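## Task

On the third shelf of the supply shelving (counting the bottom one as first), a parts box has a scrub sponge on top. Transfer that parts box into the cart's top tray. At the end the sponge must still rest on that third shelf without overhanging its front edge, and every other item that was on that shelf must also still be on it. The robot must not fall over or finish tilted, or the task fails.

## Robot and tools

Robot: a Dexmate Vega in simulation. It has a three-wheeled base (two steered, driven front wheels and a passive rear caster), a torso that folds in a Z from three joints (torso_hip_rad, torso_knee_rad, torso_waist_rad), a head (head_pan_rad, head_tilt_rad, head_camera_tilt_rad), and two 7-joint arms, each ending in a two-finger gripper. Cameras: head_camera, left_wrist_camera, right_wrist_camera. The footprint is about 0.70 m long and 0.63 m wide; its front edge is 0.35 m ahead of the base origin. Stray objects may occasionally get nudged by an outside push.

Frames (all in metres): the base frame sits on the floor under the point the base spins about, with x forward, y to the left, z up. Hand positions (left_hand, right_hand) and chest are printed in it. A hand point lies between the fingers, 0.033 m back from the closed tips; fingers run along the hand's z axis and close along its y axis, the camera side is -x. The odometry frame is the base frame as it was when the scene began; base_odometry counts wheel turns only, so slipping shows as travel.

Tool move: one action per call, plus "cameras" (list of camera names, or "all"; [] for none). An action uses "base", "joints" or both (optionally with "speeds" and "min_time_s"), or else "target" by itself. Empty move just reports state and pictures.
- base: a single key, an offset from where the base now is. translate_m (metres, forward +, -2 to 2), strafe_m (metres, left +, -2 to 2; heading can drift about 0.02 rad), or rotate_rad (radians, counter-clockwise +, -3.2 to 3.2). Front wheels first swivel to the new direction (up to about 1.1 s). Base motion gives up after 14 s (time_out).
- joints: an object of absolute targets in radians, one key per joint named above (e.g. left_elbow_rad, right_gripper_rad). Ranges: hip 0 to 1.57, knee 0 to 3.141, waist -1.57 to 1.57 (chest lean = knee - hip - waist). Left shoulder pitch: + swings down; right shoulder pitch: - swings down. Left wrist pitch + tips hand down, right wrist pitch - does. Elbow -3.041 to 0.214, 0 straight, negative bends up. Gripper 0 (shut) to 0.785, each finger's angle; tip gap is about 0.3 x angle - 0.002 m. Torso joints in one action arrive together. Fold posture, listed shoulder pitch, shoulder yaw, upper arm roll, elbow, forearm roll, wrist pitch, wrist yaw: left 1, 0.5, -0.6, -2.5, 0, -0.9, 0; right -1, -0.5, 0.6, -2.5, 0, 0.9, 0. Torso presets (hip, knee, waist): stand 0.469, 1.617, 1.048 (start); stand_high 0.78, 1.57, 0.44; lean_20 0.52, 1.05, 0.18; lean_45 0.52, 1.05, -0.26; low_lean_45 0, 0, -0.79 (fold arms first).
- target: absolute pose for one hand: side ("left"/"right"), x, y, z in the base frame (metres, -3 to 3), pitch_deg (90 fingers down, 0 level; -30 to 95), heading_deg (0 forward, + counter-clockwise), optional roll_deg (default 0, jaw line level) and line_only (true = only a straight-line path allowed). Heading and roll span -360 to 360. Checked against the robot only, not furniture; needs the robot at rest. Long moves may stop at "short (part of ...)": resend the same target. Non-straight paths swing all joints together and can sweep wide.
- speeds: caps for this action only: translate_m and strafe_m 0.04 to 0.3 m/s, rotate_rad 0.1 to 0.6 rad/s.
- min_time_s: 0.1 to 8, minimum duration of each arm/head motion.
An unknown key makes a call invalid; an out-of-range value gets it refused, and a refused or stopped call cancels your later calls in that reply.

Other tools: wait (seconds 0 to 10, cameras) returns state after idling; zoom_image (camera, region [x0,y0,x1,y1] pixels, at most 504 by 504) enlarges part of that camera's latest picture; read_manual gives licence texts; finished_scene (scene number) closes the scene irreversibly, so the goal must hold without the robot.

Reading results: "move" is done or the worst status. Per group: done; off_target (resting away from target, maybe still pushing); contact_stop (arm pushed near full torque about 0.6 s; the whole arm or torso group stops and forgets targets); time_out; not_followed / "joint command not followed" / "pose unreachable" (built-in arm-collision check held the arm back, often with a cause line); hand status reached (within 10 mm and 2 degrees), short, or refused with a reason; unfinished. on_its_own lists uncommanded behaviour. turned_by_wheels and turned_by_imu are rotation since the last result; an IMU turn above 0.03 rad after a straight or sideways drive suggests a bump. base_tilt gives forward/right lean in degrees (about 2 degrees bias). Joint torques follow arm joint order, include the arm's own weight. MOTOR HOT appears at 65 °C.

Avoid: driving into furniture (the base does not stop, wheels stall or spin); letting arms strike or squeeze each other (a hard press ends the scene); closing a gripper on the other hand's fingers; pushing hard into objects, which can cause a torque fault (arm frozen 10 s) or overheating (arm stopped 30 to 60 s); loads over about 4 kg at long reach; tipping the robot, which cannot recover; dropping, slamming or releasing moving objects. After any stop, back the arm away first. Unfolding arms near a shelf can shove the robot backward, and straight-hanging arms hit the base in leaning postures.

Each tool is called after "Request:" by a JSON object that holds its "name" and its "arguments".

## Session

Request:
{"name": "move", "arguments": {"joints": {"head_pan_rad": 0.0, "head_camera_tilt_rad": 0.2}, "cameras": ["head_camera"]}}

Scene clock: 0.73 s.
Joint torques (N m): left_arm=[7.05 0.88 1.01 -5.38 -0.15 -2.81 0.1] | right_arm=[-5.58 0.82 0.61 -3.81 -0.14 2.41 0.04]
move: done
base_odometry: x=+0.000 y=+0.000 heading=+0.000
turned_by_wheels: +0.000
turned_by_imu: +0.000
base_tilt: forward=+0.1 right=+0.3
base_status: not commanded
joint_positions: torso_hip_rad=+0.469 torso_knee_rad=+1.617 torso_waist_rad=+1.048 left_shoulder_pitch_rad=+2.198 left_shoulder_yaw_rad=+0.003 left_upper_arm_roll_rad=+0.005 left_elbow_rad=-1.088 left_forearm_roll_rad=-0.002 left_wrist_pitch_rad=-0.498 left_wrist_yaw_rad=-0.008 left_gripper_rad=+0.005 right_shoulder_pitch_rad=-2.186 right_shoulder_yaw_rad=+0.017 right_upper_arm_roll_rad=+0.012 right_elbow_rad=-1.116 right_forearm_roll_rad=-0.006 right_wrist_pitch_rad=+0.502 right_wrist_yaw_rad=+0.010 right_gripper_rad=+0.005 head_pan_rad=+0.000 head_tilt_rad=+0.000 head_camera_tilt_rad=+0.199
joint_status: all done
chest: x=-0.0111 y=+0.0000 z=+1.4155 quat_wxyz=(+0.999, +0.000, +0.050, +0.000) (m; base frame)
left_hand: x=+0.1936 y=+0.2243 z=+0.6017 quat_wxyz=(+0.416, +0.003, +0.909, -0.006) pitch_deg=+40.8 heading_deg=-0.9 roll_deg=-0.6 back=up (m; base frame)
right_hand: x=+0.2193 y=-0.2262 z=+0.6163 quat_wxyz=(+0.436, +0.005, +0.900, +0.003) pitch_deg=+38.2 heading_deg=+0.0 roll_deg=+0.7 back=up (m; base frame)
pictures: head_camera
camera_calibration:
head_camera: T_world_to_cam=[[0.0100928, -0.999789, 0.0178726, 0.00280926], [-0.290846, -0.0200359, -0.95656, 1.44204], [0.956717, 0.00445617, -0.290987, 0.467752], [0, 0, 0, 1]] pos_world=[-0.0281219, 0.0296169, 1.51546]

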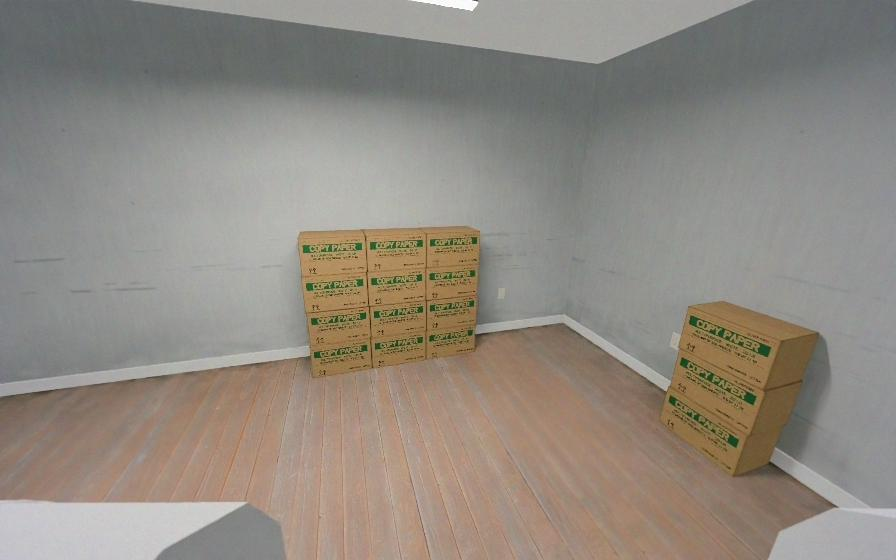

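Request:
{"name": "move", "arguments": {"joints": {"head_pan_rad": 1.8}, "cameras": ["head_camera"]}}

Request:
{"name": "move", "arguments": {"joints": {"head_pan_rad": 2.75}, "cameras": ["head_camera"]}}

Request:
{"name": "zoom_image", "arguments": {"camera": "head_camera", "region": [300, 120, 800, 400]}}

Scene clock: 3.17 s.
Joint torques (N m): left_arm=[7.96 0.73 1.23 -3.39 -0.11 -2.96 -0.02] | right_arm=[-4.43 0.83 0.02 -5.94 -0.62 2.92 -0.12]
move: done
base_odometry: x=+0.000 y=+0.000 heading=+0.000
turned_by_wheels: +0.000
turned_by_imu: +0.001
base_tilt: forward=+0.2 right=+0.3
base_status: not commanded
joint_positions: torso_hip_rad=+0.469 torso_knee_rad=+1.617 torso_waist_rad=+1.048 left_shoulder_pitch_rad=+2.198 left_shoulder_yaw_rad=+0.003 left_upper_arm_roll_rad=+0.005 left_elbow_rad=-1.088 left_forearm_roll_rad=-0.002 left_wrist_pitch_rad=-0.498 left_wrist_yaw_rad=-0.008 left_gripper_rad=+0.005 right_shoulder_pitch_rad=-2.186 right_shoulder_yaw_rad=+0.017 right_upper_arm_roll_rad=+0.012 right_elbow_rad=-1.116 right_forearm_roll_rad=-0.006 right_wrist_pitch_rad=+0.502 right_wrist_yaw_rad=+0.010 right_gripper_rad=+0.005 head_pan_rad=+1.799 head_tilt_rad=+0.000 head_camera_tilt_rad=+0.199
joint_status: all done
chest: x=-0.0111 y=+0.0000 z=+1.4155 quat_wxyz=(+0.999, +0.000, +0.050, +0.000) (m; base frame)
left_hand: x=+0.1936 y=+0.2243 z=+0.6017 quat_wxyz=(+0.416, +0.003, +0.909, -0.006) pitch_deg=+40.8 heading_deg=-0.9 roll_deg=-0.6 back=up (m; base frame)
right_hand: x=+0.2193 y=-0.2262 z=+0.6163 quat_wxyz=(+0.436, +0.005, +0.900, +0.003) pitch_deg=+38.2 heading_deg=+0.0 roll_deg=+0.7 back=up (m; base frame)
pictures: head_camera
camera_calibration:
head_camera: T_world_to_cam=[[0.968945, 0.234519, -0.0784009, 0.220586], [-0.0349136, -0.184132, -0.982281, 1.50025], [-0.244799, 0.954514, -0.170226, 0.194755], [0, 0, 0, 1]] pos_world=[-0.11368, 0.0386178, 1.52412]

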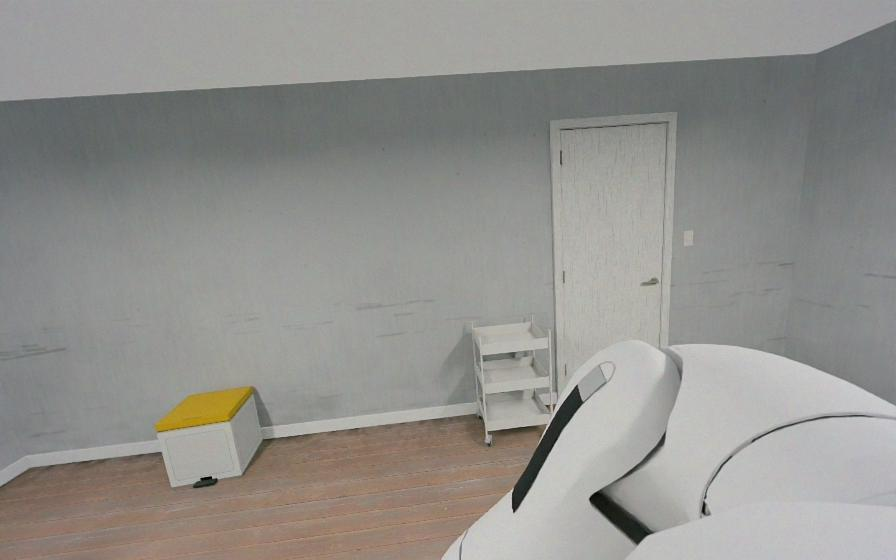

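Scene clock: 4.47 s.
Joint torques (N m): left_arm=[7.37 0.28 1.35 -4.18 -0.08 -2.91 0.02] | right_arm=[-4 -0.01 0.32 -5.02 0.12 3.33 0.16]
move: done
base_odometry: x=+0.000 y=+0.000 heading=+0.000
turned_by_wheels: +0.000
turned_by_imu: +0.000
base_tilt: forward=+0.2 right=+0.3
base_status: not commanded
joint_positions: torso_hip_rad=+0.469 torso_knee_rad=+1.617 torso_waist_rad=+1.048 left_shoulder_pitch_rad=+2.198 left_shoulder_yaw_rad=+0.003 left_upper_arm_roll_rad=+0.005 left_elbow_rad=-1.088 left_forearm_roll_rad=-0.002 left_wrist_pitch_rad=-0.498 left_wrist_yaw_rad=-0.008 left_gripper_rad=+0.005 right_shoulder_pitch_rad=-2.186 right_shoulder_yaw_rad=+0.017 right_upper_arm_roll_rad=+0.012 right_elbow_rad=-1.116 right_forearm_roll_rad=-0.006 right_wrist_pitch_rad=+0.502 right_wrist_yaw_rad=+0.010 right_gripper_rad=+0.005 head_pan_rad=+2.749 head_tilt_rad=+0.000 head_camera_tilt_rad=+0.199
joint_status: all done
chest: x=-0.0111 y=+0.0000 z=+1.4155 quat_wxyz=(+0.999, +0.000, +0.050, +0.000) (m; base frame)
left_hand: x=+0.1936 y=+0.2243 z=+0.6017 quat_wxyz=(+0.416, +0.003, +0.909, -0.006) pitch_deg=+40.8 heading_deg=-0.9 roll_deg=-0.6 back=up (m; base frame)
right_hand: x=+0.2193 y=-0.2262 z=+0.6163 quat_wxyz=(+0.436, +0.005, +0.900, +0.003) pitch_deg=+38.2 heading_deg=+0.0 roll_deg=+0.7 back=up (m; base frame)
pictures: head_camera
camera_calibration:
head_camera: T_world_to_cam=[[0.374663, 0.92697, -0.0187914, 0.0857229], [0.0877309, -0.0556213, -0.99459, 1.52812], [-0.923001, 0.370988, -0.102163, 0.0407764], [0, 0, 0, 1]] pos_world=[-0.128543, -0.00959444, 1.52563]

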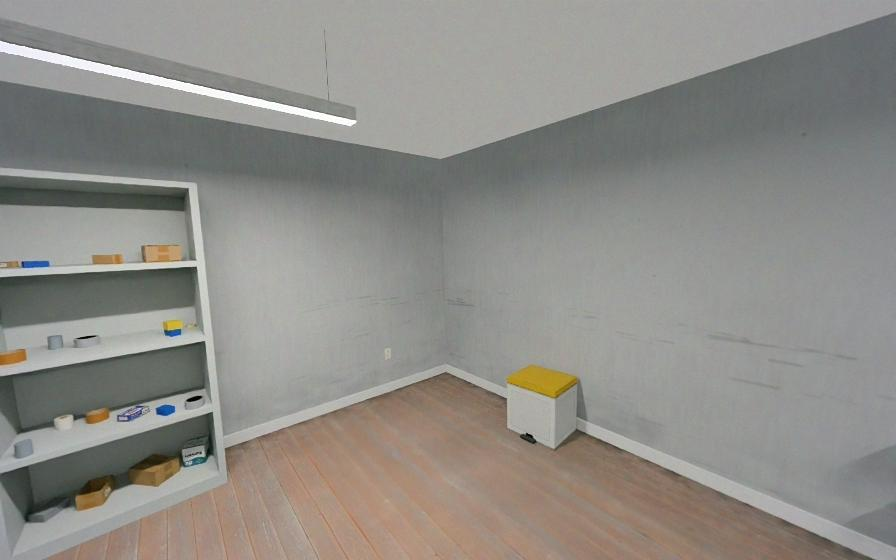

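Scaled by 1.008 from the camera's 896x560 image, which has a finer 960x600 frame.

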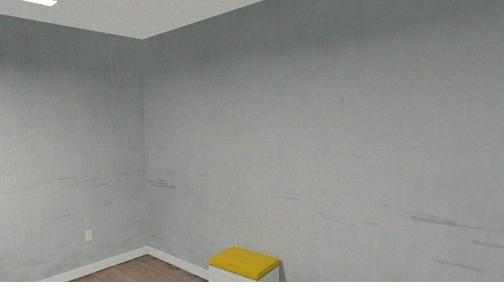

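Request:
{"name": "move", "arguments": {"base": {"rotate_rad":-2.68}, "joints": {"head_pan_rad":-0.3,"head_camera_tilt_rad":0.3,"right_shoulder_pitch_rad":-1.537,"right_shoulder_yaw_rad":-0.868,"right_upper_arm_roll_rad":-0.121,"right_elbow_rad":-2.487,"right_forearm_roll_rad":1.378,"right_wrist_pitch_rad":-0.695,"right_wrist_yaw_rad":-1.028,"right_gripper_rad":0.41}, "cameras": ["head_camera"]}}

Scene clock: 12.20 s.
Joint torques (N m): left_arm=[6.99 1.16 1.11 -4.33 -0.13 -3 0.11] | right_arm=[15 -6.83 3.57 -9.26 -0.58 2.27 -0.44]
move: done
base_odometry: x=+0.000 y=+0.000 heading=-2.678
turned_by_wheels: -2.677
turned_by_imu: -2.603
base_tilt: forward=+0.2 right=+0.2
base_status: done
joint_positions: torso_hip_rad=+0.469 torso_knee_rad=+1.617 torso_waist_rad=+1.048 left_shoulder_pitch_rad=+2.198 left_shoulder_yaw_rad=+0.003 left_upper_arm_roll_rad=+0.005 left_elbow_rad=-1.088 left_forearm_roll_rad=-0.002 left_wrist_pitch_rad=-0.498 left_wrist_yaw_rad=-0.008 left_gripper_rad=+0.005 right_shoulder_pitch_rad=-1.540 right_shoulder_yaw_rad=-0.864 right_upper_arm_roll_rad=-0.120 right_elbow_rad=-2.481 right_forearm_roll_rad=+1.373 right_wrist_pitch_rad=-0.690 right_wrist_yaw_rad=-1.023 right_gripper_rad=+0.410 head_pan_rad=-0.299 head_tilt_rad=+0.000 head_camera_tilt_rad=+0.299
joint_status: all done
chest: x=-0.0111 y=+0.0000 z=+1.4155 quat_wxyz=(+0.999, +0.000, +0.050, +0.000) (m; base frame)
left_hand: x=+0.1936 y=+0.2243 z=+0.6017 quat_wxyz=(+0.416, +0.003, +0.909, -0.006) pitch_deg=+40.8 heading_deg=-0.9 roll_deg=-0.6 back=up (m; base frame)
right_hand: x=+0.5821 y=-0.2231 z=+1.1165 quat_wxyz=(+0.537, +0.007, +0.844, +0.002) pitch_deg=+25.1 heading_deg=-0.3 roll_deg=+0.6 back=up (m; base frame)
pictures: head_camera
camera_calibration:
head_camera: T_world_to_cam=[[-0.28203, -0.95829, 0.0462519, -0.0621068], [-0.377872, 0.066639, -0.923457, 1.38614], [0.881857, -0.27792, -0.380905, 0.595246], [0, 0, 0, 1]] pos_world=[-0.0186532, 0.0135429, 1.50965]

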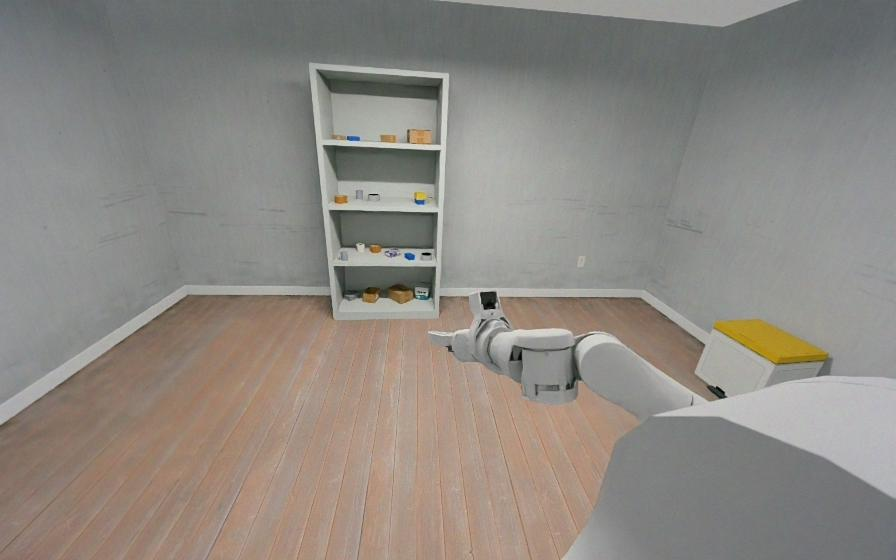

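Request:
{"name": "move", "arguments": {"base": {"rotate_rad":-0.145}, "joints": {"head_pan_rad":0}, "cameras": []}}

Request:
{"name": "move", "arguments": {"base": {"translate_m":1.94}, "cameras": ["head_camera","right_wrist_camera"]}}

Request:
{"name": "zoom_image", "arguments": {"camera": "right_wrist_camera", "region": [200, 60, 500, 300]}}

Request:
{"name": "zoom_image", "arguments": {"camera": "head_camera", "region": [400, 240, 640, 400]}}

Scene clock: 14.23 s.
Joint torques (N m): left_arm=[7.1 -0.29 1.27 -3.88 -0.07 -3.51 0.06] | right_arm=[15.55 -6.94 5.56 -8.62 -1.06 2.29 -0.17]
move: done
base_odometry: x=+0.000 y=+0.000 heading=-2.822
turned_by_wheels: -0.144
turned_by_imu: -0.140
base_tilt: forward=+0.2 right=+0.3
base_status: done
joint_positions: torso_hip_rad=+0.469 torso_knee_rad=+1.617 torso_waist_rad=+1.048 left_shoulder_pitch_rad=+2.198 left_shoulder_yaw_rad=+0.003 left_upper_arm_roll_rad=+0.005 left_elbow_rad=-1.088 left_forearm_roll_rad=-0.002 left_wrist_pitch_rad=-0.498 left_wrist_yaw_rad=-0.008 left_gripper_rad=+0.005 right_shoulder_pitch_rad=-1.537 right_shoulder_yaw_rad=-0.868 right_upper_arm_roll_rad=-0.121 right_elbow_rad=-2.486 right_forearm_roll_rad=+1.378 right_wrist_pitch_rad=-0.695 right_wrist_yaw_rad=-1.028 right_gripper_rad=+0.410 head_pan_rad=-0.001 head_tilt_rad=+0.000 head_camera_tilt_rad=+0.299
joint_status: all done
chest: x=-0.0111 y=+0.0000 z=+1.4155 quat_wxyz=(+0.999, +0.000, +0.050, +0.000) (m; base frame)
left_hand: x=+0.1936 y=+0.2243 z=+0.6017 quat_wxyz=(+0.416, +0.003, +0.909, -0.006) pitch_deg=+40.8 heading_deg=-0.9 roll_deg=-0.6 back=up (m; base frame)
right_hand: x=+0.5810 y=-0.2216 z=+1.1179 quat_wxyz=(+0.537, +0.003, +0.844, +0.001) pitch_deg=+25.1 heading_deg=-0.1 roll_deg=+0.3 back=up (m; base frame)
pictures: none
No camera images: "cameras" was empty.

Scene clock: 22.83 s.
Joint torques (N m): left_arm=[7.76 1.93 1.26 -4.08 0 -2.36 0.09] | right_arm=[16.46 -6.6 4.24 -9.46 -1.13 1.86 -0.2]
move: done
base_odometry: x=-1.844 y=-0.605 heading=-2.823
turned_by_wheels: -0.001
turned_by_imu: -0.010
base_tilt: forward=+0.2 right=+0.3
base_status: done
joint_positions: torso_hip_rad=+0.469 torso_knee_rad=+1.617 torso_waist_rad=+1.048 left_shoulder_pitch_rad=+2.198 left_shoulder_yaw_rad=+0.003 left_upper_arm_roll_rad=+0.005 left_elbow_rad=-1.088 left_forearm_roll_rad=-0.002 left_wrist_pitch_rad=-0.498 left_wrist_yaw_rad=-0.008 left_gripper_rad=+0.005 right_shoulder_pitch_rad=-1.537 right_shoulder_yaw_rad=-0.868 right_upper_arm_roll_rad=-0.121 right_elbow_rad=-2.487 right_forearm_roll_rad=+1.378 right_wrist_pitch_rad=-0.695 right_wrist_yaw_rad=-1.028 right_gripper_rad=+0.410 head_pan_rad=-0.001 head_tilt_rad=+0.000 head_camera_tilt_rad=+0.299
joint_status: not commanded
chest: x=-0.0110 y=+0.0000 z=+1.4155 quat_wxyz=(+0.999, +0.000, +0.050, +0.000) (m; base frame)
left_hand: x=+0.1936 y=+0.2243 z=+0.6016 quat_wxyz=(+0.416, +0.003, +0.909, -0.006) pitch_deg=+40.8 heading_deg=-0.9 roll_deg=-0.6 back=up (m; base frame)
right_hand: x=+0.5811 y=-0.2215 z=+1.1178 quat_wxyz=(+0.537, +0.003, +0.844, +0.001) pitch_deg=+25.1 heading_deg=-0.1 roll_deg=+0.3 back=up (m; base frame)
pictures: head_camera, right_wrist_camera
camera_calibration:
head_camera: T_world_to_cam=[[0.0111071, -0.999796, 0.0168665, 0.00441253], [-0.385021, -0.0198431, -0.922694, 1.38454], [0.922841, 0.00375452, -0.385163, 0.60467], [0, 0, 0, 1]] pos_world=[-0.0249858, 0.029615, 1.51033]
right_wrist_camera: T_world_to_cam=[[-0.0428167, -0.998613, 0.0306346, -0.238437], [-0.557409, -0.00156981, -0.830237, 1.30304], [0.829134, -0.052624, -0.556568, 0.283731], [0, 0, 0, 1]] pos_world=[0.480864, -0.22113, 1.24705]

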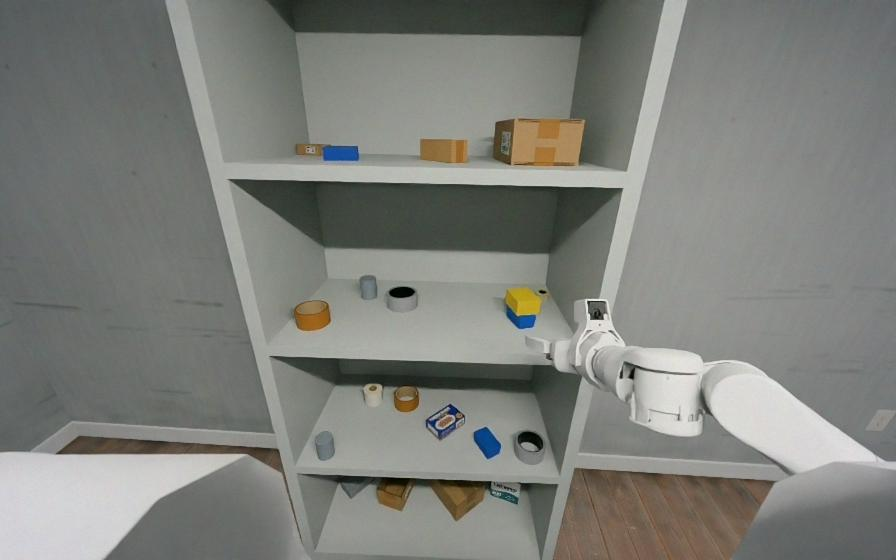

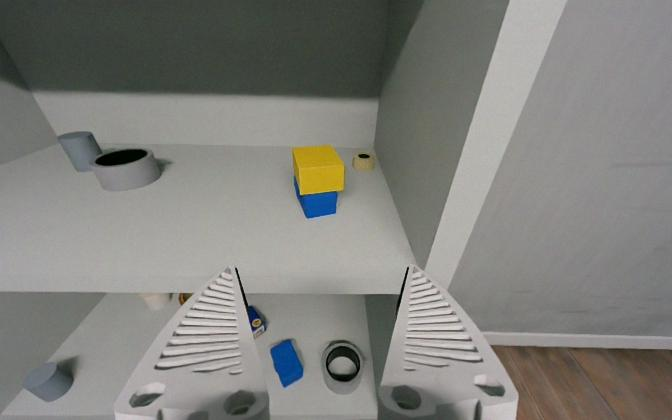

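Scaled by 1.680 from the camera's 672x420 image, which has a finer 960x600 frame.

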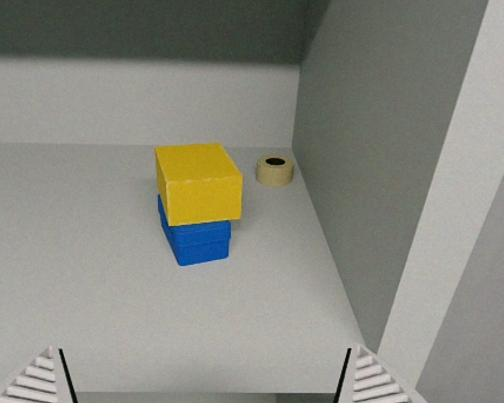

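Scaled by 2.100 from the camera's 896x560 image, which has a finer 960x600 frame.

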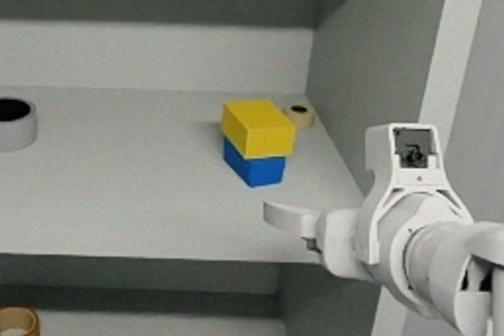

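Request:
{"name": "move", "arguments": {"base": {"translate_m":0.16}, "joints": {"right_gripper_rad":0.47}, "cameras": []}}

Request:
{"name": "move", "arguments": {"target": {"side":"right","x":0.66,"y":-0.235,"z":1.085,"pitch_deg":25,"heading_deg":13,"line_only":true}, "cameras": ["right_wrist_camera"]}}

Scene clock: 26.43 s.
Joint torques (N m): left_arm=[6.1 -0.31 1.2 -4.24 -0.03 -3.25 0.04] | right_arm=[14.44 -4.87 4.06 -8.9 -0.92 2.71 0.05]
move: done
base_odometry: x=-1.996 y=-0.655 heading=-2.823
turned_by_wheels: -0.001
turned_by_imu: -0.001
base_tilt: forward=+0.1 right=+0.3
base_status: done
joint_positions: torso_hip_rad=+0.469 torso_knee_rad=+1.617 torso_waist_rad=+1.048 left_shoulder_pitch_rad=+2.198 left_shoulder_yaw_rad=+0.003 left_upper_arm_roll_rad=+0.005 left_elbow_rad=-1.088 left_forearm_roll_rad=-0.002 left_wrist_pitch_rad=-0.498 left_wrist_yaw_rad=-0.008 left_gripper_rad=+0.005 right_shoulder_pitch_rad=-1.537 right_shoulder_yaw_rad=-0.868 right_upper_arm_roll_rad=-0.121 right_elbow_rad=-2.487 right_forearm_roll_rad=+1.378 right_wrist_pitch_rad=-0.695 right_wrist_yaw_rad=-1.028 right_gripper_rad=+0.470 head_pan_rad=-0.001 head_tilt_rad=+0.000 head_camera_tilt_rad=+0.299
joint_status: all done
chest: x=-0.0110 y=+0.0000 z=+1.4155 quat_wxyz=(+0.999, +0.000, +0.050, +0.000) (m; base frame)
left_hand: x=+0.1936 y=+0.2243 z=+0.6016 quat_wxyz=(+0.416, +0.003, +0.909, -0.006) pitch_deg=+40.8 heading_deg=-0.9 roll_deg=-0.6 back=up (m; base frame)
right_hand: x=+0.5811 y=-0.2215 z=+1.1178 quat_wxyz=(+0.537, +0.003, +0.844, +0.001) pitch_deg=+25.1 heading_deg=-0.1 roll_deg=+0.3 back=up (m; base frame)
pictures: none
No camera images: "cameras" was empty.

Scene clock: 30.27 s.
Joint torques (N m): left_arm=[6.95 0.53 1.16 -5.27 -0.07 -2.72 0.11] | right_arm=[17.32 -8.8 5.49 -4.5 -0.43 2.89 0.28]
move: done
base_odometry: x=-1.996 y=-0.655 heading=-2.823
turned_by_wheels: +0.000
turned_by_imu: +0.001
base_tilt: forward=+0.2 right=+0.3
base_status: not commanded
joint_positions: torso_hip_rad=+0.469 torso_knee_rad=+1.617 torso_waist_rad=+1.048 left_shoulder_pitch_rad=+2.198 left_shoulder_yaw_rad=+0.003 left_upper_arm_roll_rad=+0.005 left_elbow_rad=-1.088 left_forearm_roll_rad=-0.002 left_wrist_pitch_rad=-0.498 left_wrist_yaw_rad=-0.008 left_gripper_rad=+0.005 right_shoulder_pitch_rad=-1.414 right_shoulder_yaw_rad=-0.992 right_upper_arm_roll_rad=-0.171 right_elbow_rad=-2.127 right_forearm_roll_rad=+1.196 right_wrist_pitch_rad=-0.624 right_wrist_yaw_rad=-0.410 right_gripper_rad=+0.470 head_pan_rad=-0.001 head_tilt_rad=+0.000 head_camera_tilt_rad=+0.299
joint_status: not commanded
chest: x=-0.0110 y=+0.0000 z=+1.4155 quat_wxyz=(+0.999, +0.000, +0.050, +0.000) (m; base frame)
left_hand: x=+0.1936 y=+0.2243 z=+0.6016 quat_wxyz=(+0.416, +0.003, +0.909, -0.006) pitch_deg=+40.8 heading_deg=-0.9 roll_deg=-0.6 back=up (m; base frame)
right_hand: x=+0.6592 y=-0.2347 z=+1.0850 quat_wxyz=(+0.534, -0.095, +0.838, +0.060) pitch_deg=+25.0 heading_deg=+12.9 roll_deg=+0.0 back=up (m; base frame)
right_hand_status: reached (straight line, planned for 2.3 s): 1 mm and 0.1 deg off.
pictures: right_wrist_camera
camera_calibration:
right_wrist_camera: T_world_to_cam=[[0.185522, -0.982004, 0.0353501, -0.398934], [-0.540882, -0.132087, -0.830662, 1.27828], [0.820383, 0.134986, -0.555653, 0.248776], [0, 0, 0, 1]] pos_world=[0.561315, -0.256493, 1.21415]

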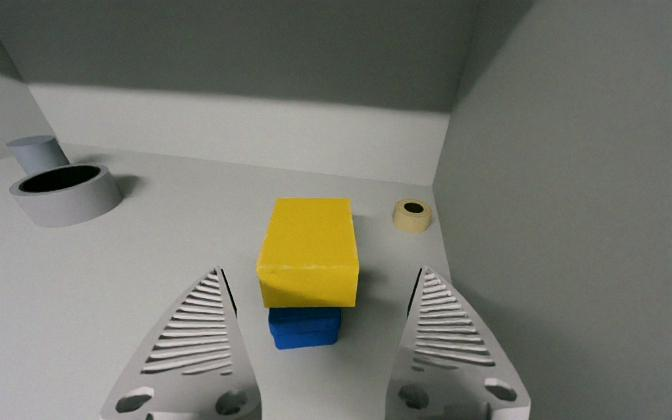

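Request:
{"name": "move", "arguments": {"target": {"side":"right","x":0.725,"y":-0.206,"z":1.062,"pitch_deg":25,"heading_deg":13,"line_only":true}, "cameras": ["right_wrist_camera"]}}

Request:
{"name": "move", "arguments": {"joints": {"right_gripper_rad":0.21}, "cameras": ["right_wrist_camera"]}}

Request:
{"name": "move", "arguments": {"target": {"side":"right","x":0.725,"y":-0.205,"z":1.10,"pitch_deg":25,"heading_deg":13,"line_only":true}, "cameras": ["right_wrist_camera"]}}

Scene clock: 33.57 s.
Joint torques (N m): left_arm=[6.09 0.14 1.11 -4.45 -0.13 -2.34 0.2] | right_arm=[20.81 -3.35 5.5 -3.95 -0.6 2.85 0.29]
move: done
base_odometry: x=-1.996 y=-0.655 heading=-2.823
turned_by_wheels: +0.000
turned_by_imu: +0.001
base_tilt: forward=+0.2 right=+0.3
base_status: not commanded
joint_positions: torso_hip_rad=+0.469 torso_knee_rad=+1.617 torso_waist_rad=+1.048 left_shoulder_pitch_rad=+2.198 left_shoulder_yaw_rad=+0.003 left_upper_arm_roll_rad=+0.005 left_elbow_rad=-1.088 left_forearm_roll_rad=-0.002 left_wrist_pitch_rad=-0.498 left_wrist_yaw_rad=-0.008 left_gripper_rad=+0.005 right_shoulder_pitch_rad=-1.151 right_shoulder_yaw_rad=-0.834 right_upper_arm_roll_rad=-0.409 right_elbow_rad=-1.891 right_forearm_roll_rad=+1.059 right_wrist_pitch_rad=-0.625 right_wrist_yaw_rad=-0.359 right_gripper_rad=+0.470 head_pan_rad=-0.001 head_tilt_rad=+0.000 head_camera_tilt_rad=+0.299
joint_status: not commanded
chest: x=-0.0110 y=+0.0000 z=+1.4155 quat_wxyz=(+0.999, +0.000, +0.050, +0.000) (m; base frame)
left_hand: x=+0.1936 y=+0.2243 z=+0.6016 quat_wxyz=(+0.416, +0.003, +0.909, -0.006) pitch_deg=+40.8 heading_deg=-0.9 roll_deg=-0.6 back=up (m; base frame)
right_hand: x=+0.7234 y=-0.2071 z=+1.0620 quat_wxyz=(+0.534, -0.095, +0.838, +0.061) pitch_deg=+25.0 heading_deg=+13.0 roll_deg=+0.0 back=up (m; base frame)
right_hand_status: reached (straight line, planned for 1.2 s): 2 mm and 0.1 deg off.
pictures: right_wrist_camera
camera_calibration:
right_wrist_camera: T_world_to_cam=[[0.186613, -0.98181, 0.0350053, -0.383372], [-0.54079, -0.132405, -0.830671, 1.29745], [0.820196, 0.136083, -0.555661, 0.179925], [0, 0, 0, 1]] pos_world=[0.625616, -0.229095, 1.19115]

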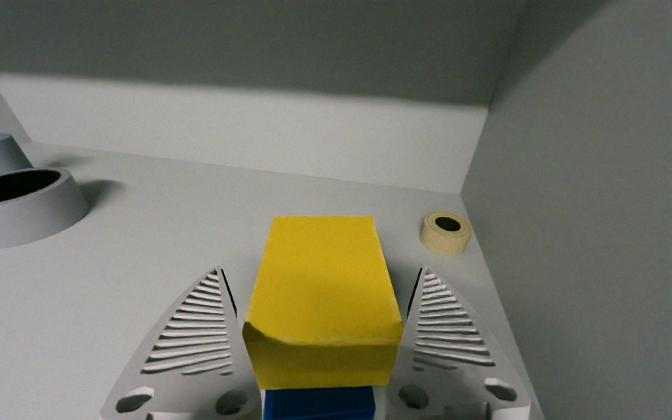

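Scene clock: 34.33 s.
Joint torques (N m): left_arm=[7.42 0.22 0.94 -3.84 -0.1 -2.85 -0.01] | right_arm=[22.25 -2.04 4.84 -5.45 -0.45 3.94 0.2]
move: done
base_odometry: x=-1.996 y=-0.655 heading=-2.823
turned_by_wheels: +0.000
turned_by_imu: +0.000
base_tilt: forward=+0.2 right=+0.3
base_status: not commanded
joint_positions: torso_hip_rad=+0.469 torso_knee_rad=+1.617 torso_waist_rad=+1.048 left_shoulder_pitch_rad=+2.198 left_shoulder_yaw_rad=+0.003 left_upper_arm_roll_rad=+0.005 left_elbow_rad=-1.088 left_forearm_roll_rad=-0.002 left_wrist_pitch_rad=-0.498 left_wrist_yaw_rad=-0.008 left_gripper_rad=+0.005 right_shoulder_pitch_rad=-1.147 right_shoulder_yaw_rad=-0.831 right_upper_arm_roll_rad=-0.413 right_elbow_rad=-1.887 right_forearm_roll_rad=+1.057 right_wrist_pitch_rad=-0.625 right_wrist_yaw_rad=-0.358 right_gripper_rad=+0.211 head_pan_rad=-0.001 head_tilt_rad=+0.000 head_camera_tilt_rad=+0.299
joint_status: all done
chest: x=-0.0110 y=+0.0000 z=+1.4155 quat_wxyz=(+0.999, +0.000, +0.050, +0.000) (m; base frame)
left_hand: x=+0.1936 y=+0.2243 z=+0.6016 quat_wxyz=(+0.416, +0.003, +0.909, -0.006) pitch_deg=+40.8 heading_deg=-0.9 roll_deg=-0.6 back=up (m; base frame)
right_hand: x=+0.7245 y=-0.2063 z=+1.0617 quat_wxyz=(+0.534, -0.095, +0.838, +0.061) pitch_deg=+25.0 heading_deg=+13.0 roll_deg=+0.0 back=up (m; base frame)
pictures: right_wrist_camera
camera_calibration:
right_wrist_camera: T_world_to_cam=[[0.187167, -0.981687, 0.0354782, -0.383766], [-0.540749, -0.133116, -0.830584, 1.29768], [0.820097, 0.136273, -0.555762, 0.179041], [0, 0, 0, 1]] pos_world=[0.626717, -0.228395, 1.19095]

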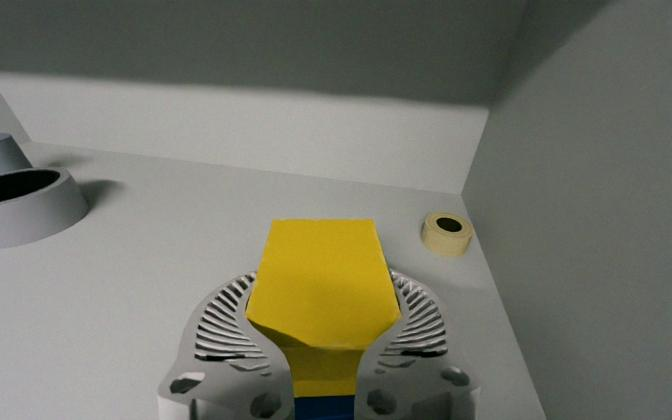

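Scene clock: 36.10 s.
Joint torques (N m): left_arm=[7.32 -0.3 1.22 -4.56 -0.06 -3.14 0.05] | right_arm=[21.66 -8.49 11.03 -9.85 -0.32 2.68 -0.29]
move: done
base_odometry: x=-1.996 y=-0.655 heading=-2.823
turned_by_wheels: +0.000
turned_by_imu: +0.000
base_tilt: forward=+0.2 right=+0.3
base_status: not commanded
joint_positions: torso_hip_rad=+0.469 torso_knee_rad=+1.617 torso_waist_rad=+1.048 left_shoulder_pitch_rad=+2.198 left_shoulder_yaw_rad=+0.003 left_upper_arm_roll_rad=+0.005 left_elbow_rad=-1.088 left_forearm_roll_rad=-0.002 left_wrist_pitch_rad=-0.498 left_wrist_yaw_rad=-0.008 left_gripper_rad=+0.005 right_shoulder_pitch_rad=-1.108 right_shoulder_yaw_rad=-0.841 right_upper_arm_roll_rad=-0.371 right_elbow_rad=-1.939 right_forearm_roll_rad=+1.128 right_wrist_pitch_rad=-0.713 right_wrist_yaw_rad=-0.404 right_gripper_rad=+0.211 head_pan_rad=-0.001 head_tilt_rad=+0.000 head_camera_tilt_rad=+0.299
joint_status: not commanded
chest: x=-0.0110 y=+0.0000 z=+1.4155 quat_wxyz=(+0.999, +0.000, +0.050, +0.000) (m; base frame)
left_hand: x=+0.1936 y=+0.2243 z=+0.6016 quat_wxyz=(+0.416, +0.003, +0.909, -0.006) pitch_deg=+40.8 heading_deg=-0.9 roll_deg=-0.6 back=up (m; base frame)
right_hand: x=+0.7248 y=-0.2050 z=+1.0968 quat_wxyz=(+0.533, -0.095, +0.838, +0.061) pitch_deg=+25.1 heading_deg=+13.0 roll_deg=+0.0 back=up (m; base frame)
right_hand_status: reached (straight line, planned for 0.6 s): 3 mm and 0.1 deg off.
pictures: right_wrist_camera
camera_calibration:
right_wrist_camera: T_world_to_cam=[[0.187395, -0.981658, 0.0350732, -0.38345], [-0.541454, -0.133021, -0.83014, 1.32714], [0.81958, 0.136573, -0.55645, 0.199279], [0, 0, 0, 1]] pos_world=[0.627118, -0.227095, 1.22605]

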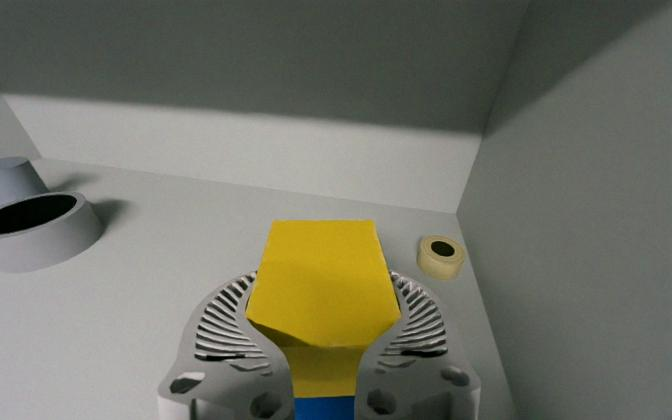

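Request:
{"name": "move", "arguments": {"target": {"side":"right","x":0.72,"y":-0.045,"z":1.065,"pitch_deg":25,"heading_deg":9,"line_only":true}, "cameras": []}}

Request:
{"name": "move", "arguments": {"target": {"side":"right","x":0.72,"y":-0.045,"z":1.018,"pitch_deg":25,"heading_deg":9,"line_only":true}, "cameras": ["right_wrist_camera"]}}

Scene clock: 40.03 s.
Joint torques (N m): left_arm=[7.94 -0.18 1.35 -4.08 -0.03 -2.59 0.11] | right_arm=[22.77 1.23 3.63 -5.92 -0.96 2.27 0.07]
move: done
base_odometry: x=-1.996 y=-0.655 heading=-2.823
turned_by_wheels: +0.000
turned_by_imu: +0.001
base_tilt: forward=+0.2 right=+0.4
base_status: not commanded
joint_positions: torso_hip_rad=+0.469 torso_knee_rad=+1.617 torso_waist_rad=+1.048 left_shoulder_pitch_rad=+2.198 left_shoulder_yaw_rad=+0.003 left_upper_arm_roll_rad=+0.005 left_elbow_rad=-1.088 left_forearm_roll_rad=-0.002 left_wrist_pitch_rad=-0.498 left_wrist_yaw_rad=-0.008 left_gripper_rad=+0.005 right_shoulder_pitch_rad=-1.011 right_shoulder_yaw_rad=-0.436 right_upper_arm_roll_rad=-0.648 right_elbow_rad=-1.872 right_forearm_roll_rad=+0.983 right_wrist_pitch_rad=-0.708 right_wrist_yaw_rad=-0.781 right_gripper_rad=+0.211 head_pan_rad=-0.001 head_tilt_rad=+0.000 head_camera_tilt_rad=+0.299
joint_status: not commanded
chest: x=-0.0110 y=+0.0000 z=+1.4155 quat_wxyz=(+0.999, +0.000, +0.050, +0.000) (m; base frame)
left_hand: x=+0.1936 y=+0.2243 z=+0.6016 quat_wxyz=(+0.416, +0.003, +0.909, -0.006) pitch_deg=+40.8 heading_deg=-0.9 roll_deg=-0.6 back=up (m; base frame)
right_hand: x=+0.7201 y=-0.0474 z=+1.0646 quat_wxyz=(+0.535, -0.066, +0.841, +0.042) pitch_deg=+25.1 heading_deg=+9.0 roll_deg=+0.0 back=up (m; base frame)
right_hand_status: reached (straight line, planned for 1.7 s): 2 mm and 0.1 deg off.
pictures: none
No camera images: "cameras" was empty.

Scene clock: 42.03 s.
Joint torques (N m): left_arm=[6.43 0.88 1.19 -5.29 -0.07 -3.71 -0.01] | right_arm=[10.39 -0.09 1.27 -4.12 -0.53 1.01 0.49]
move: done
base_odometry: x=-1.996 y=-0.655 heading=-2.823
turned_by_wheels: +0.000
turned_by_imu: +0.000
base_tilt: forward=+0.1 right=+0.3
base_status: not commanded
joint_positions: torso_hip_rad=+0.469 torso_knee_rad=+1.617 torso_waist_rad=+1.048 left_shoulder_pitch_rad=+2.198 left_shoulder_yaw_rad=+0.003 left_upper_arm_roll_rad=+0.005 left_elbow_rad=-1.088 left_forearm_roll_rad=-0.002 left_wrist_pitch_rad=-0.498 left_wrist_yaw_rad=-0.008 left_gripper_rad=+0.005 right_shoulder_pitch_rad=-1.046 right_shoulder_yaw_rad=-0.432 right_upper_arm_roll_rad=-0.704 right_elbow_rad=-1.781 right_forearm_roll_rad=+0.900 right_wrist_pitch_rad=-0.590 right_wrist_yaw_rad=-0.712 right_gripper_rad=+0.211 head_pan_rad=-0.001 head_tilt_rad=+0.000 head_camera_tilt_rad=+0.299
joint_status: not commanded
chest: x=-0.0110 y=+0.0000 z=+1.4155 quat_wxyz=(+0.999, +0.000, +0.050, +0.000) (m; base frame)
left_hand: x=+0.1936 y=+0.2243 z=+0.6016 quat_wxyz=(+0.416, +0.003, +0.909, -0.006) pitch_deg=+40.8 heading_deg=-0.9 roll_deg=-0.6 back=up (m; base frame)
right_hand: x=+0.7202 y=-0.0453 z=+1.0203 quat_wxyz=(+0.536, -0.066, +0.841, +0.042) pitch_deg=+25.0 heading_deg=+9.0 roll_deg=+0.0 back=up (m; base frame)
right_hand_status: reached (straight line, planned for 0.7 s): 2 mm and 0.0 deg off.
pictures: right_wrist_camera
camera_calibration:
right_wrist_camera: T_world_to_cam=[[0.117984, -0.99239, 0.0352514, -0.173738], [-0.547987, -0.0946722, -0.831112, 1.2898], [0.828124, 0.0787409, -0.554986, 0.128396], [0, 0, 0, 1]] pos_world=[0.620963, -0.0604176, 1.14935]

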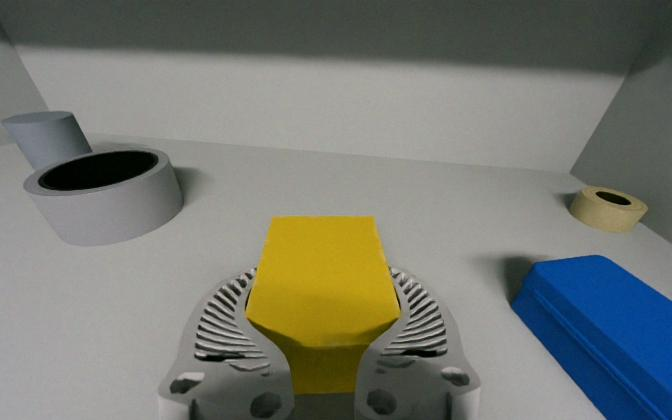

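Request:
{"name": "move", "arguments": {"joints": {"right_gripper_rad":0.46}, "cameras": ["right_wrist_camera"]}}

Request:
{"name": "move", "arguments": {"target": {"side":"right","x":0.60,"y":-0.10,"z":1.07,"pitch_deg":25,"heading_deg":9,"line_only":true}, "cameras": []}}

Request:
{"name": "move", "arguments": {"target": {"side":"right","x":0.59,"y":-0.235,"z":1.05,"pitch_deg":25,"heading_deg":14,"line_only":true}, "cameras": ["right_wrist_camera","head_camera"]}}

Request:
{"name": "zoom_image", "arguments": {"camera": "right_wrist_camera", "region": [150, 120, 450, 320]}}

Request:
{"name": "zoom_image", "arguments": {"camera": "head_camera", "region": [400, 240, 640, 400]}}

Scene clock: 43.27 s.
Joint torques (N m): left_arm=[8.1 -0.03 0.85 -3.2 -0.09 -2.62 0.13] | right_arm=[8.85 1.04 1.65 -2.35 0.06 1.19 0.13]
move: done
base_odometry: x=-1.996 y=-0.655 heading=-2.823
turned_by_wheels: +0.000
turned_by_imu: +0.000
base_tilt: forward=+0.2 right=+0.4
base_status: not commanded
joint_positions: torso_hip_rad=+0.469 torso_knee_rad=+1.617 torso_waist_rad=+1.048 left_shoulder_pitch_rad=+2.198 left_shoulder_yaw_rad=+0.003 left_upper_arm_roll_rad=+0.005 left_elbow_rad=-1.088 left_forearm_roll_rad=-0.002 left_wrist_pitch_rad=-0.498 left_wrist_yaw_rad=-0.008 left_gripper_rad=+0.005 right_shoulder_pitch_rad=-1.047 right_shoulder_yaw_rad=-0.432 right_upper_arm_roll_rad=-0.706 right_elbow_rad=-1.777 right_forearm_roll_rad=+0.897 right_wrist_pitch_rad=-0.585 right_wrist_yaw_rad=-0.710 right_gripper_rad=+0.460 head_pan_rad=-0.001 head_tilt_rad=+0.000 head_camera_tilt_rad=+0.299
joint_status: all done
chest: x=-0.0114 y=+0.0000 z=+1.4155 quat_wxyz=(+0.999, +0.000, +0.050, +0.000) (m; base frame)
left_hand: x=+0.1935 y=+0.2243 z=+0.6017 quat_wxyz=(+0.417, +0.003, +0.909, -0.006) pitch_deg=+40.8 heading_deg=-0.9 roll_deg=-0.6 back=up (m; base frame)
right_hand: x=+0.7200 y=-0.0451 z=+1.0190 quat_wxyz=(+0.536, -0.066, +0.840, +0.042) pitch_deg=+24.9 heading_deg=+9.0 roll_deg=+0.0 back=up (m; base frame)
pictures: right_wrist_camera
camera_calibration:
right_wrist_camera: T_world_to_cam=[[0.118172, -0.992364, 0.0353388, -0.173773], [-0.547173, -0.094773, -0.831637, 1.28865], [0.828636, 0.0789394, -0.554194, 0.1267], [0, 0, 0, 1]] pos_world=[0.620662, -0.0603179, 1.14805]

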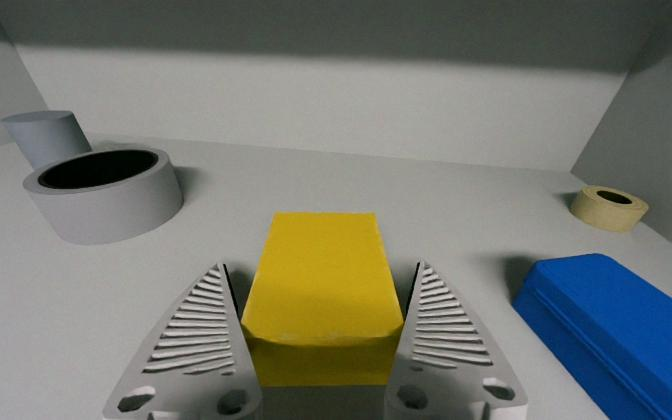

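Scene clock: 46.93 s.
Joint torques (N m): left_arm=[7.08 0.43 1.18 -2.47 -0.1 -3.02 0.14] | right_arm=[7.27 -2.62 9.25 -12.38 -0.68 2.29 -0.54]
move: done
base_odometry: x=-1.996 y=-0.655 heading=-2.823
turned_by_wheels: +0.000
turned_by_imu: +0.001
base_tilt: forward=+0.2 right=+0.3
base_status: not commanded
joint_positions: torso_hip_rad=+0.469 torso_knee_rad=+1.617 torso_waist_rad=+1.048 left_shoulder_pitch_rad=+2.198 left_shoulder_yaw_rad=+0.003 left_upper_arm_roll_rad=+0.005 left_elbow_rad=-1.088 left_forearm_roll_rad=-0.002 left_wrist_pitch_rad=-0.498 left_wrist_yaw_rad=-0.008 left_gripper_rad=+0.005 right_shoulder_pitch_rad=-1.356 right_shoulder_yaw_rad=-0.690 right_upper_arm_roll_rad=-0.477 right_elbow_rad=-2.341 right_forearm_roll_rad=+1.106 right_wrist_pitch_rad=-0.715 right_wrist_yaw_rad=-0.909 right_gripper_rad=+0.460 head_pan_rad=-0.001 head_tilt_rad=+0.000 head_camera_tilt_rad=+0.299
joint_status: not commanded
chest: x=-0.0112 y=+0.0000 z=+1.4155 quat_wxyz=(+0.999, +0.000, +0.050, +0.000) (m; base frame)
left_hand: x=+0.1935 y=+0.2243 z=+0.6017 quat_wxyz=(+0.416, +0.003, +0.909, -0.006) pitch_deg=+40.8 heading_deg=-0.9 roll_deg=-0.6 back=up (m; base frame)
right_hand: x=+0.6013 y=-0.0995 z=+1.0688 quat_wxyz=(+0.535, -0.066, +0.841, +0.042) pitch_deg=+25.1 heading_deg=+9.0 roll_deg=+0.0 back=up (m; base frame)
right_hand_status: reached (straight line, planned for 2.1 s): 2 mm and 0.1 deg off.
pictures: none
No camera images: "cameras" was empty.

Scene clock: 50.40 s.
Joint torques (N m): left_arm=[6.39 0.81 0.74 -4.78 -0.09 -2.64 0.13] | right_arm=[1.85 -7.82 9.8 -1.75 -0.37 1.67 -0.45]
move: done
base_odometry: x=-1.996 y=-0.655 heading=-2.823
turned_by_wheels: +0.000
turned_by_imu: +0.001
base_tilt: forward=+0.1 right=+0.3
base_status: not commanded
joint_positions: torso_hip_rad=+0.469 torso_knee_rad=+1.617 torso_waist_rad=+1.048 left_shoulder_pitch_rad=+2.198 left_shoulder_yaw_rad=+0.003 left_upper_arm_roll_rad=+0.005 left_elbow_rad=-1.088 left_forearm_roll_rad=-0.002 left_wrist_pitch_rad=-0.498 left_wrist_yaw_rad=-0.008 left_gripper_rad=+0.005 right_shoulder_pitch_rad=-1.769 right_shoulder_yaw_rad=-1.092 right_upper_arm_roll_rad=-0.033 right_elbow_rad=-2.255 right_forearm_roll_rad=+1.164 right_wrist_pitch_rad=-0.435 right_wrist_yaw_rad=-0.407 right_gripper_rad=+0.460 head_pan_rad=-0.001 head_tilt_rad=+0.000 head_camera_tilt_rad=+0.299
joint_status: not commanded
chest: x=-0.0112 y=+0.0000 z=+1.4155 quat_wxyz=(+0.999, +0.000, +0.050, +0.000) (m; base frame)
left_hand: x=+0.1935 y=+0.2243 z=+0.6017 quat_wxyz=(+0.416, +0.003, +0.909, -0.006) pitch_deg=+40.8 heading_deg=-0.9 roll_deg=-0.6 back=up (m; base frame)
right_hand: x=+0.5900 y=-0.2337 z=+1.0497 quat_wxyz=(+0.533, -0.102, +0.837, +0.065) pitch_deg=+25.0 heading_deg=+13.9 roll_deg=+0.1 back=up (m; base frame)
right_hand_status: reached (straight line, planned for 1.9 s): 1 mm and 0.1 deg off.
pictures: head_camera, right_wrist_camera
camera_calibration:
head_camera: T_world_to_cam=[[0.0111955, -0.999796, 0.0168304, 0.00447177], [-0.38485, -0.0198432, -0.922766, 1.38458], [0.922911, 0.00385362, -0.384993, 0.604597], [0, 0, 0, 1]] pos_world=[-0.0251854, 0.0296154, 1.51033]
right_wrist_camera: T_world_to_cam=[[0.203125, -0.978539, 0.0346683, -0.392803], [-0.538557, -0.141223, -0.83067, 1.20814], [0.817739, 0.150059, -0.555684, 0.290935], [0, 0, 0, 1]] pos_world=[0.49253, -0.257413, 1.17885]

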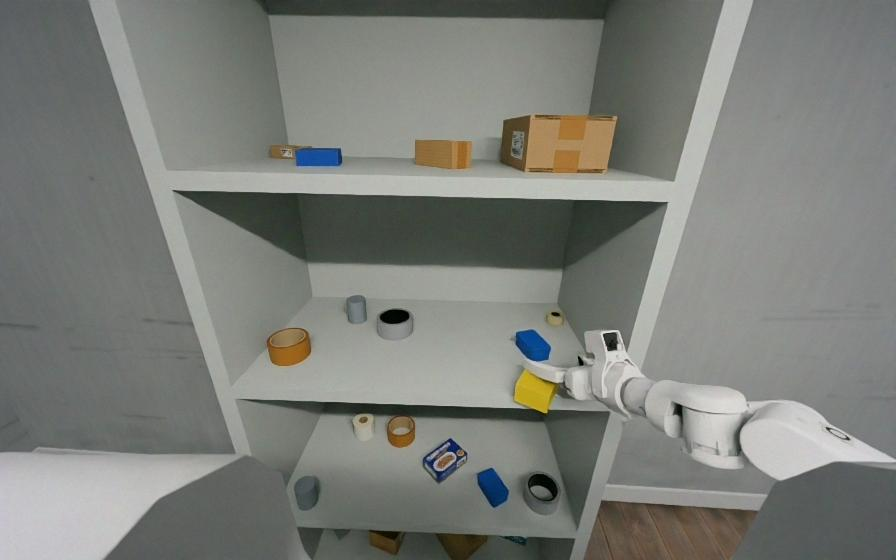

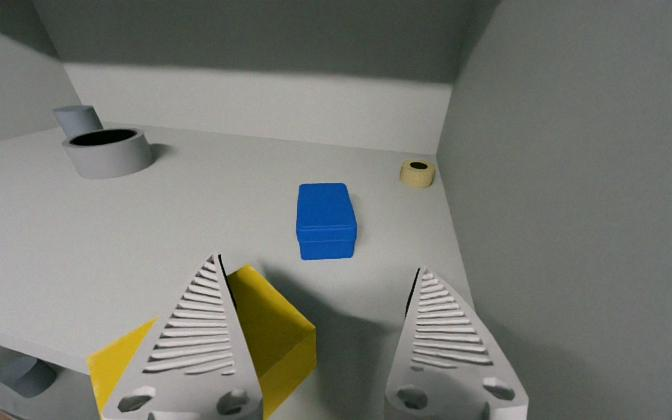

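Scaled by 1.680 from the camera's 672x420 image, which has a finer 960x600 frame.

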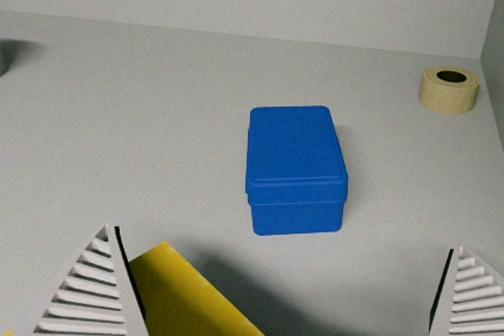

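Scaled by 2.100 from the camera's 896x560 image, which has a finer 960x600 frame.

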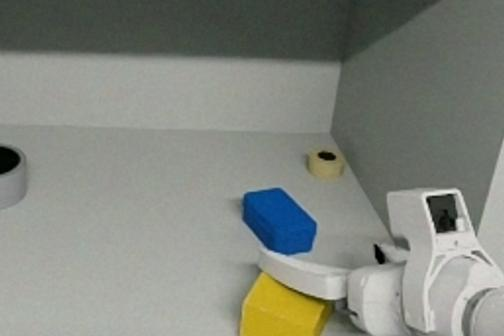

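Request:
{"name": "zoom_image", "arguments": {"camera": "head_camera", "region": [480, 320, 640, 430]}}

Request:
{"name": "zoom_image", "arguments": {"camera": "right_wrist_camera", "region": [50, 200, 450, 420]}}

Scaled by 3.150 from the camera's 896x560 image, which has a finer 960x600 frame.

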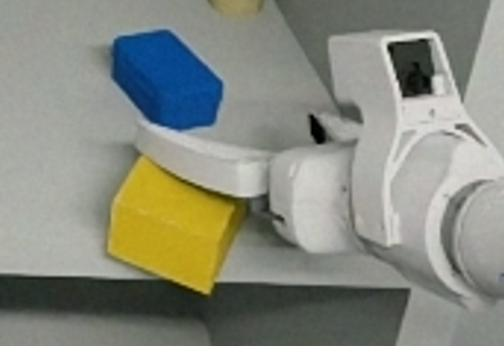

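Scaled by 1.260 from the camera's 672x420 image, which has a finer 960x600 frame.

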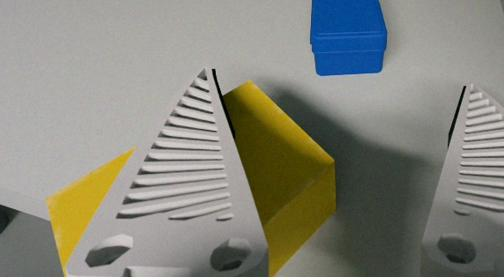

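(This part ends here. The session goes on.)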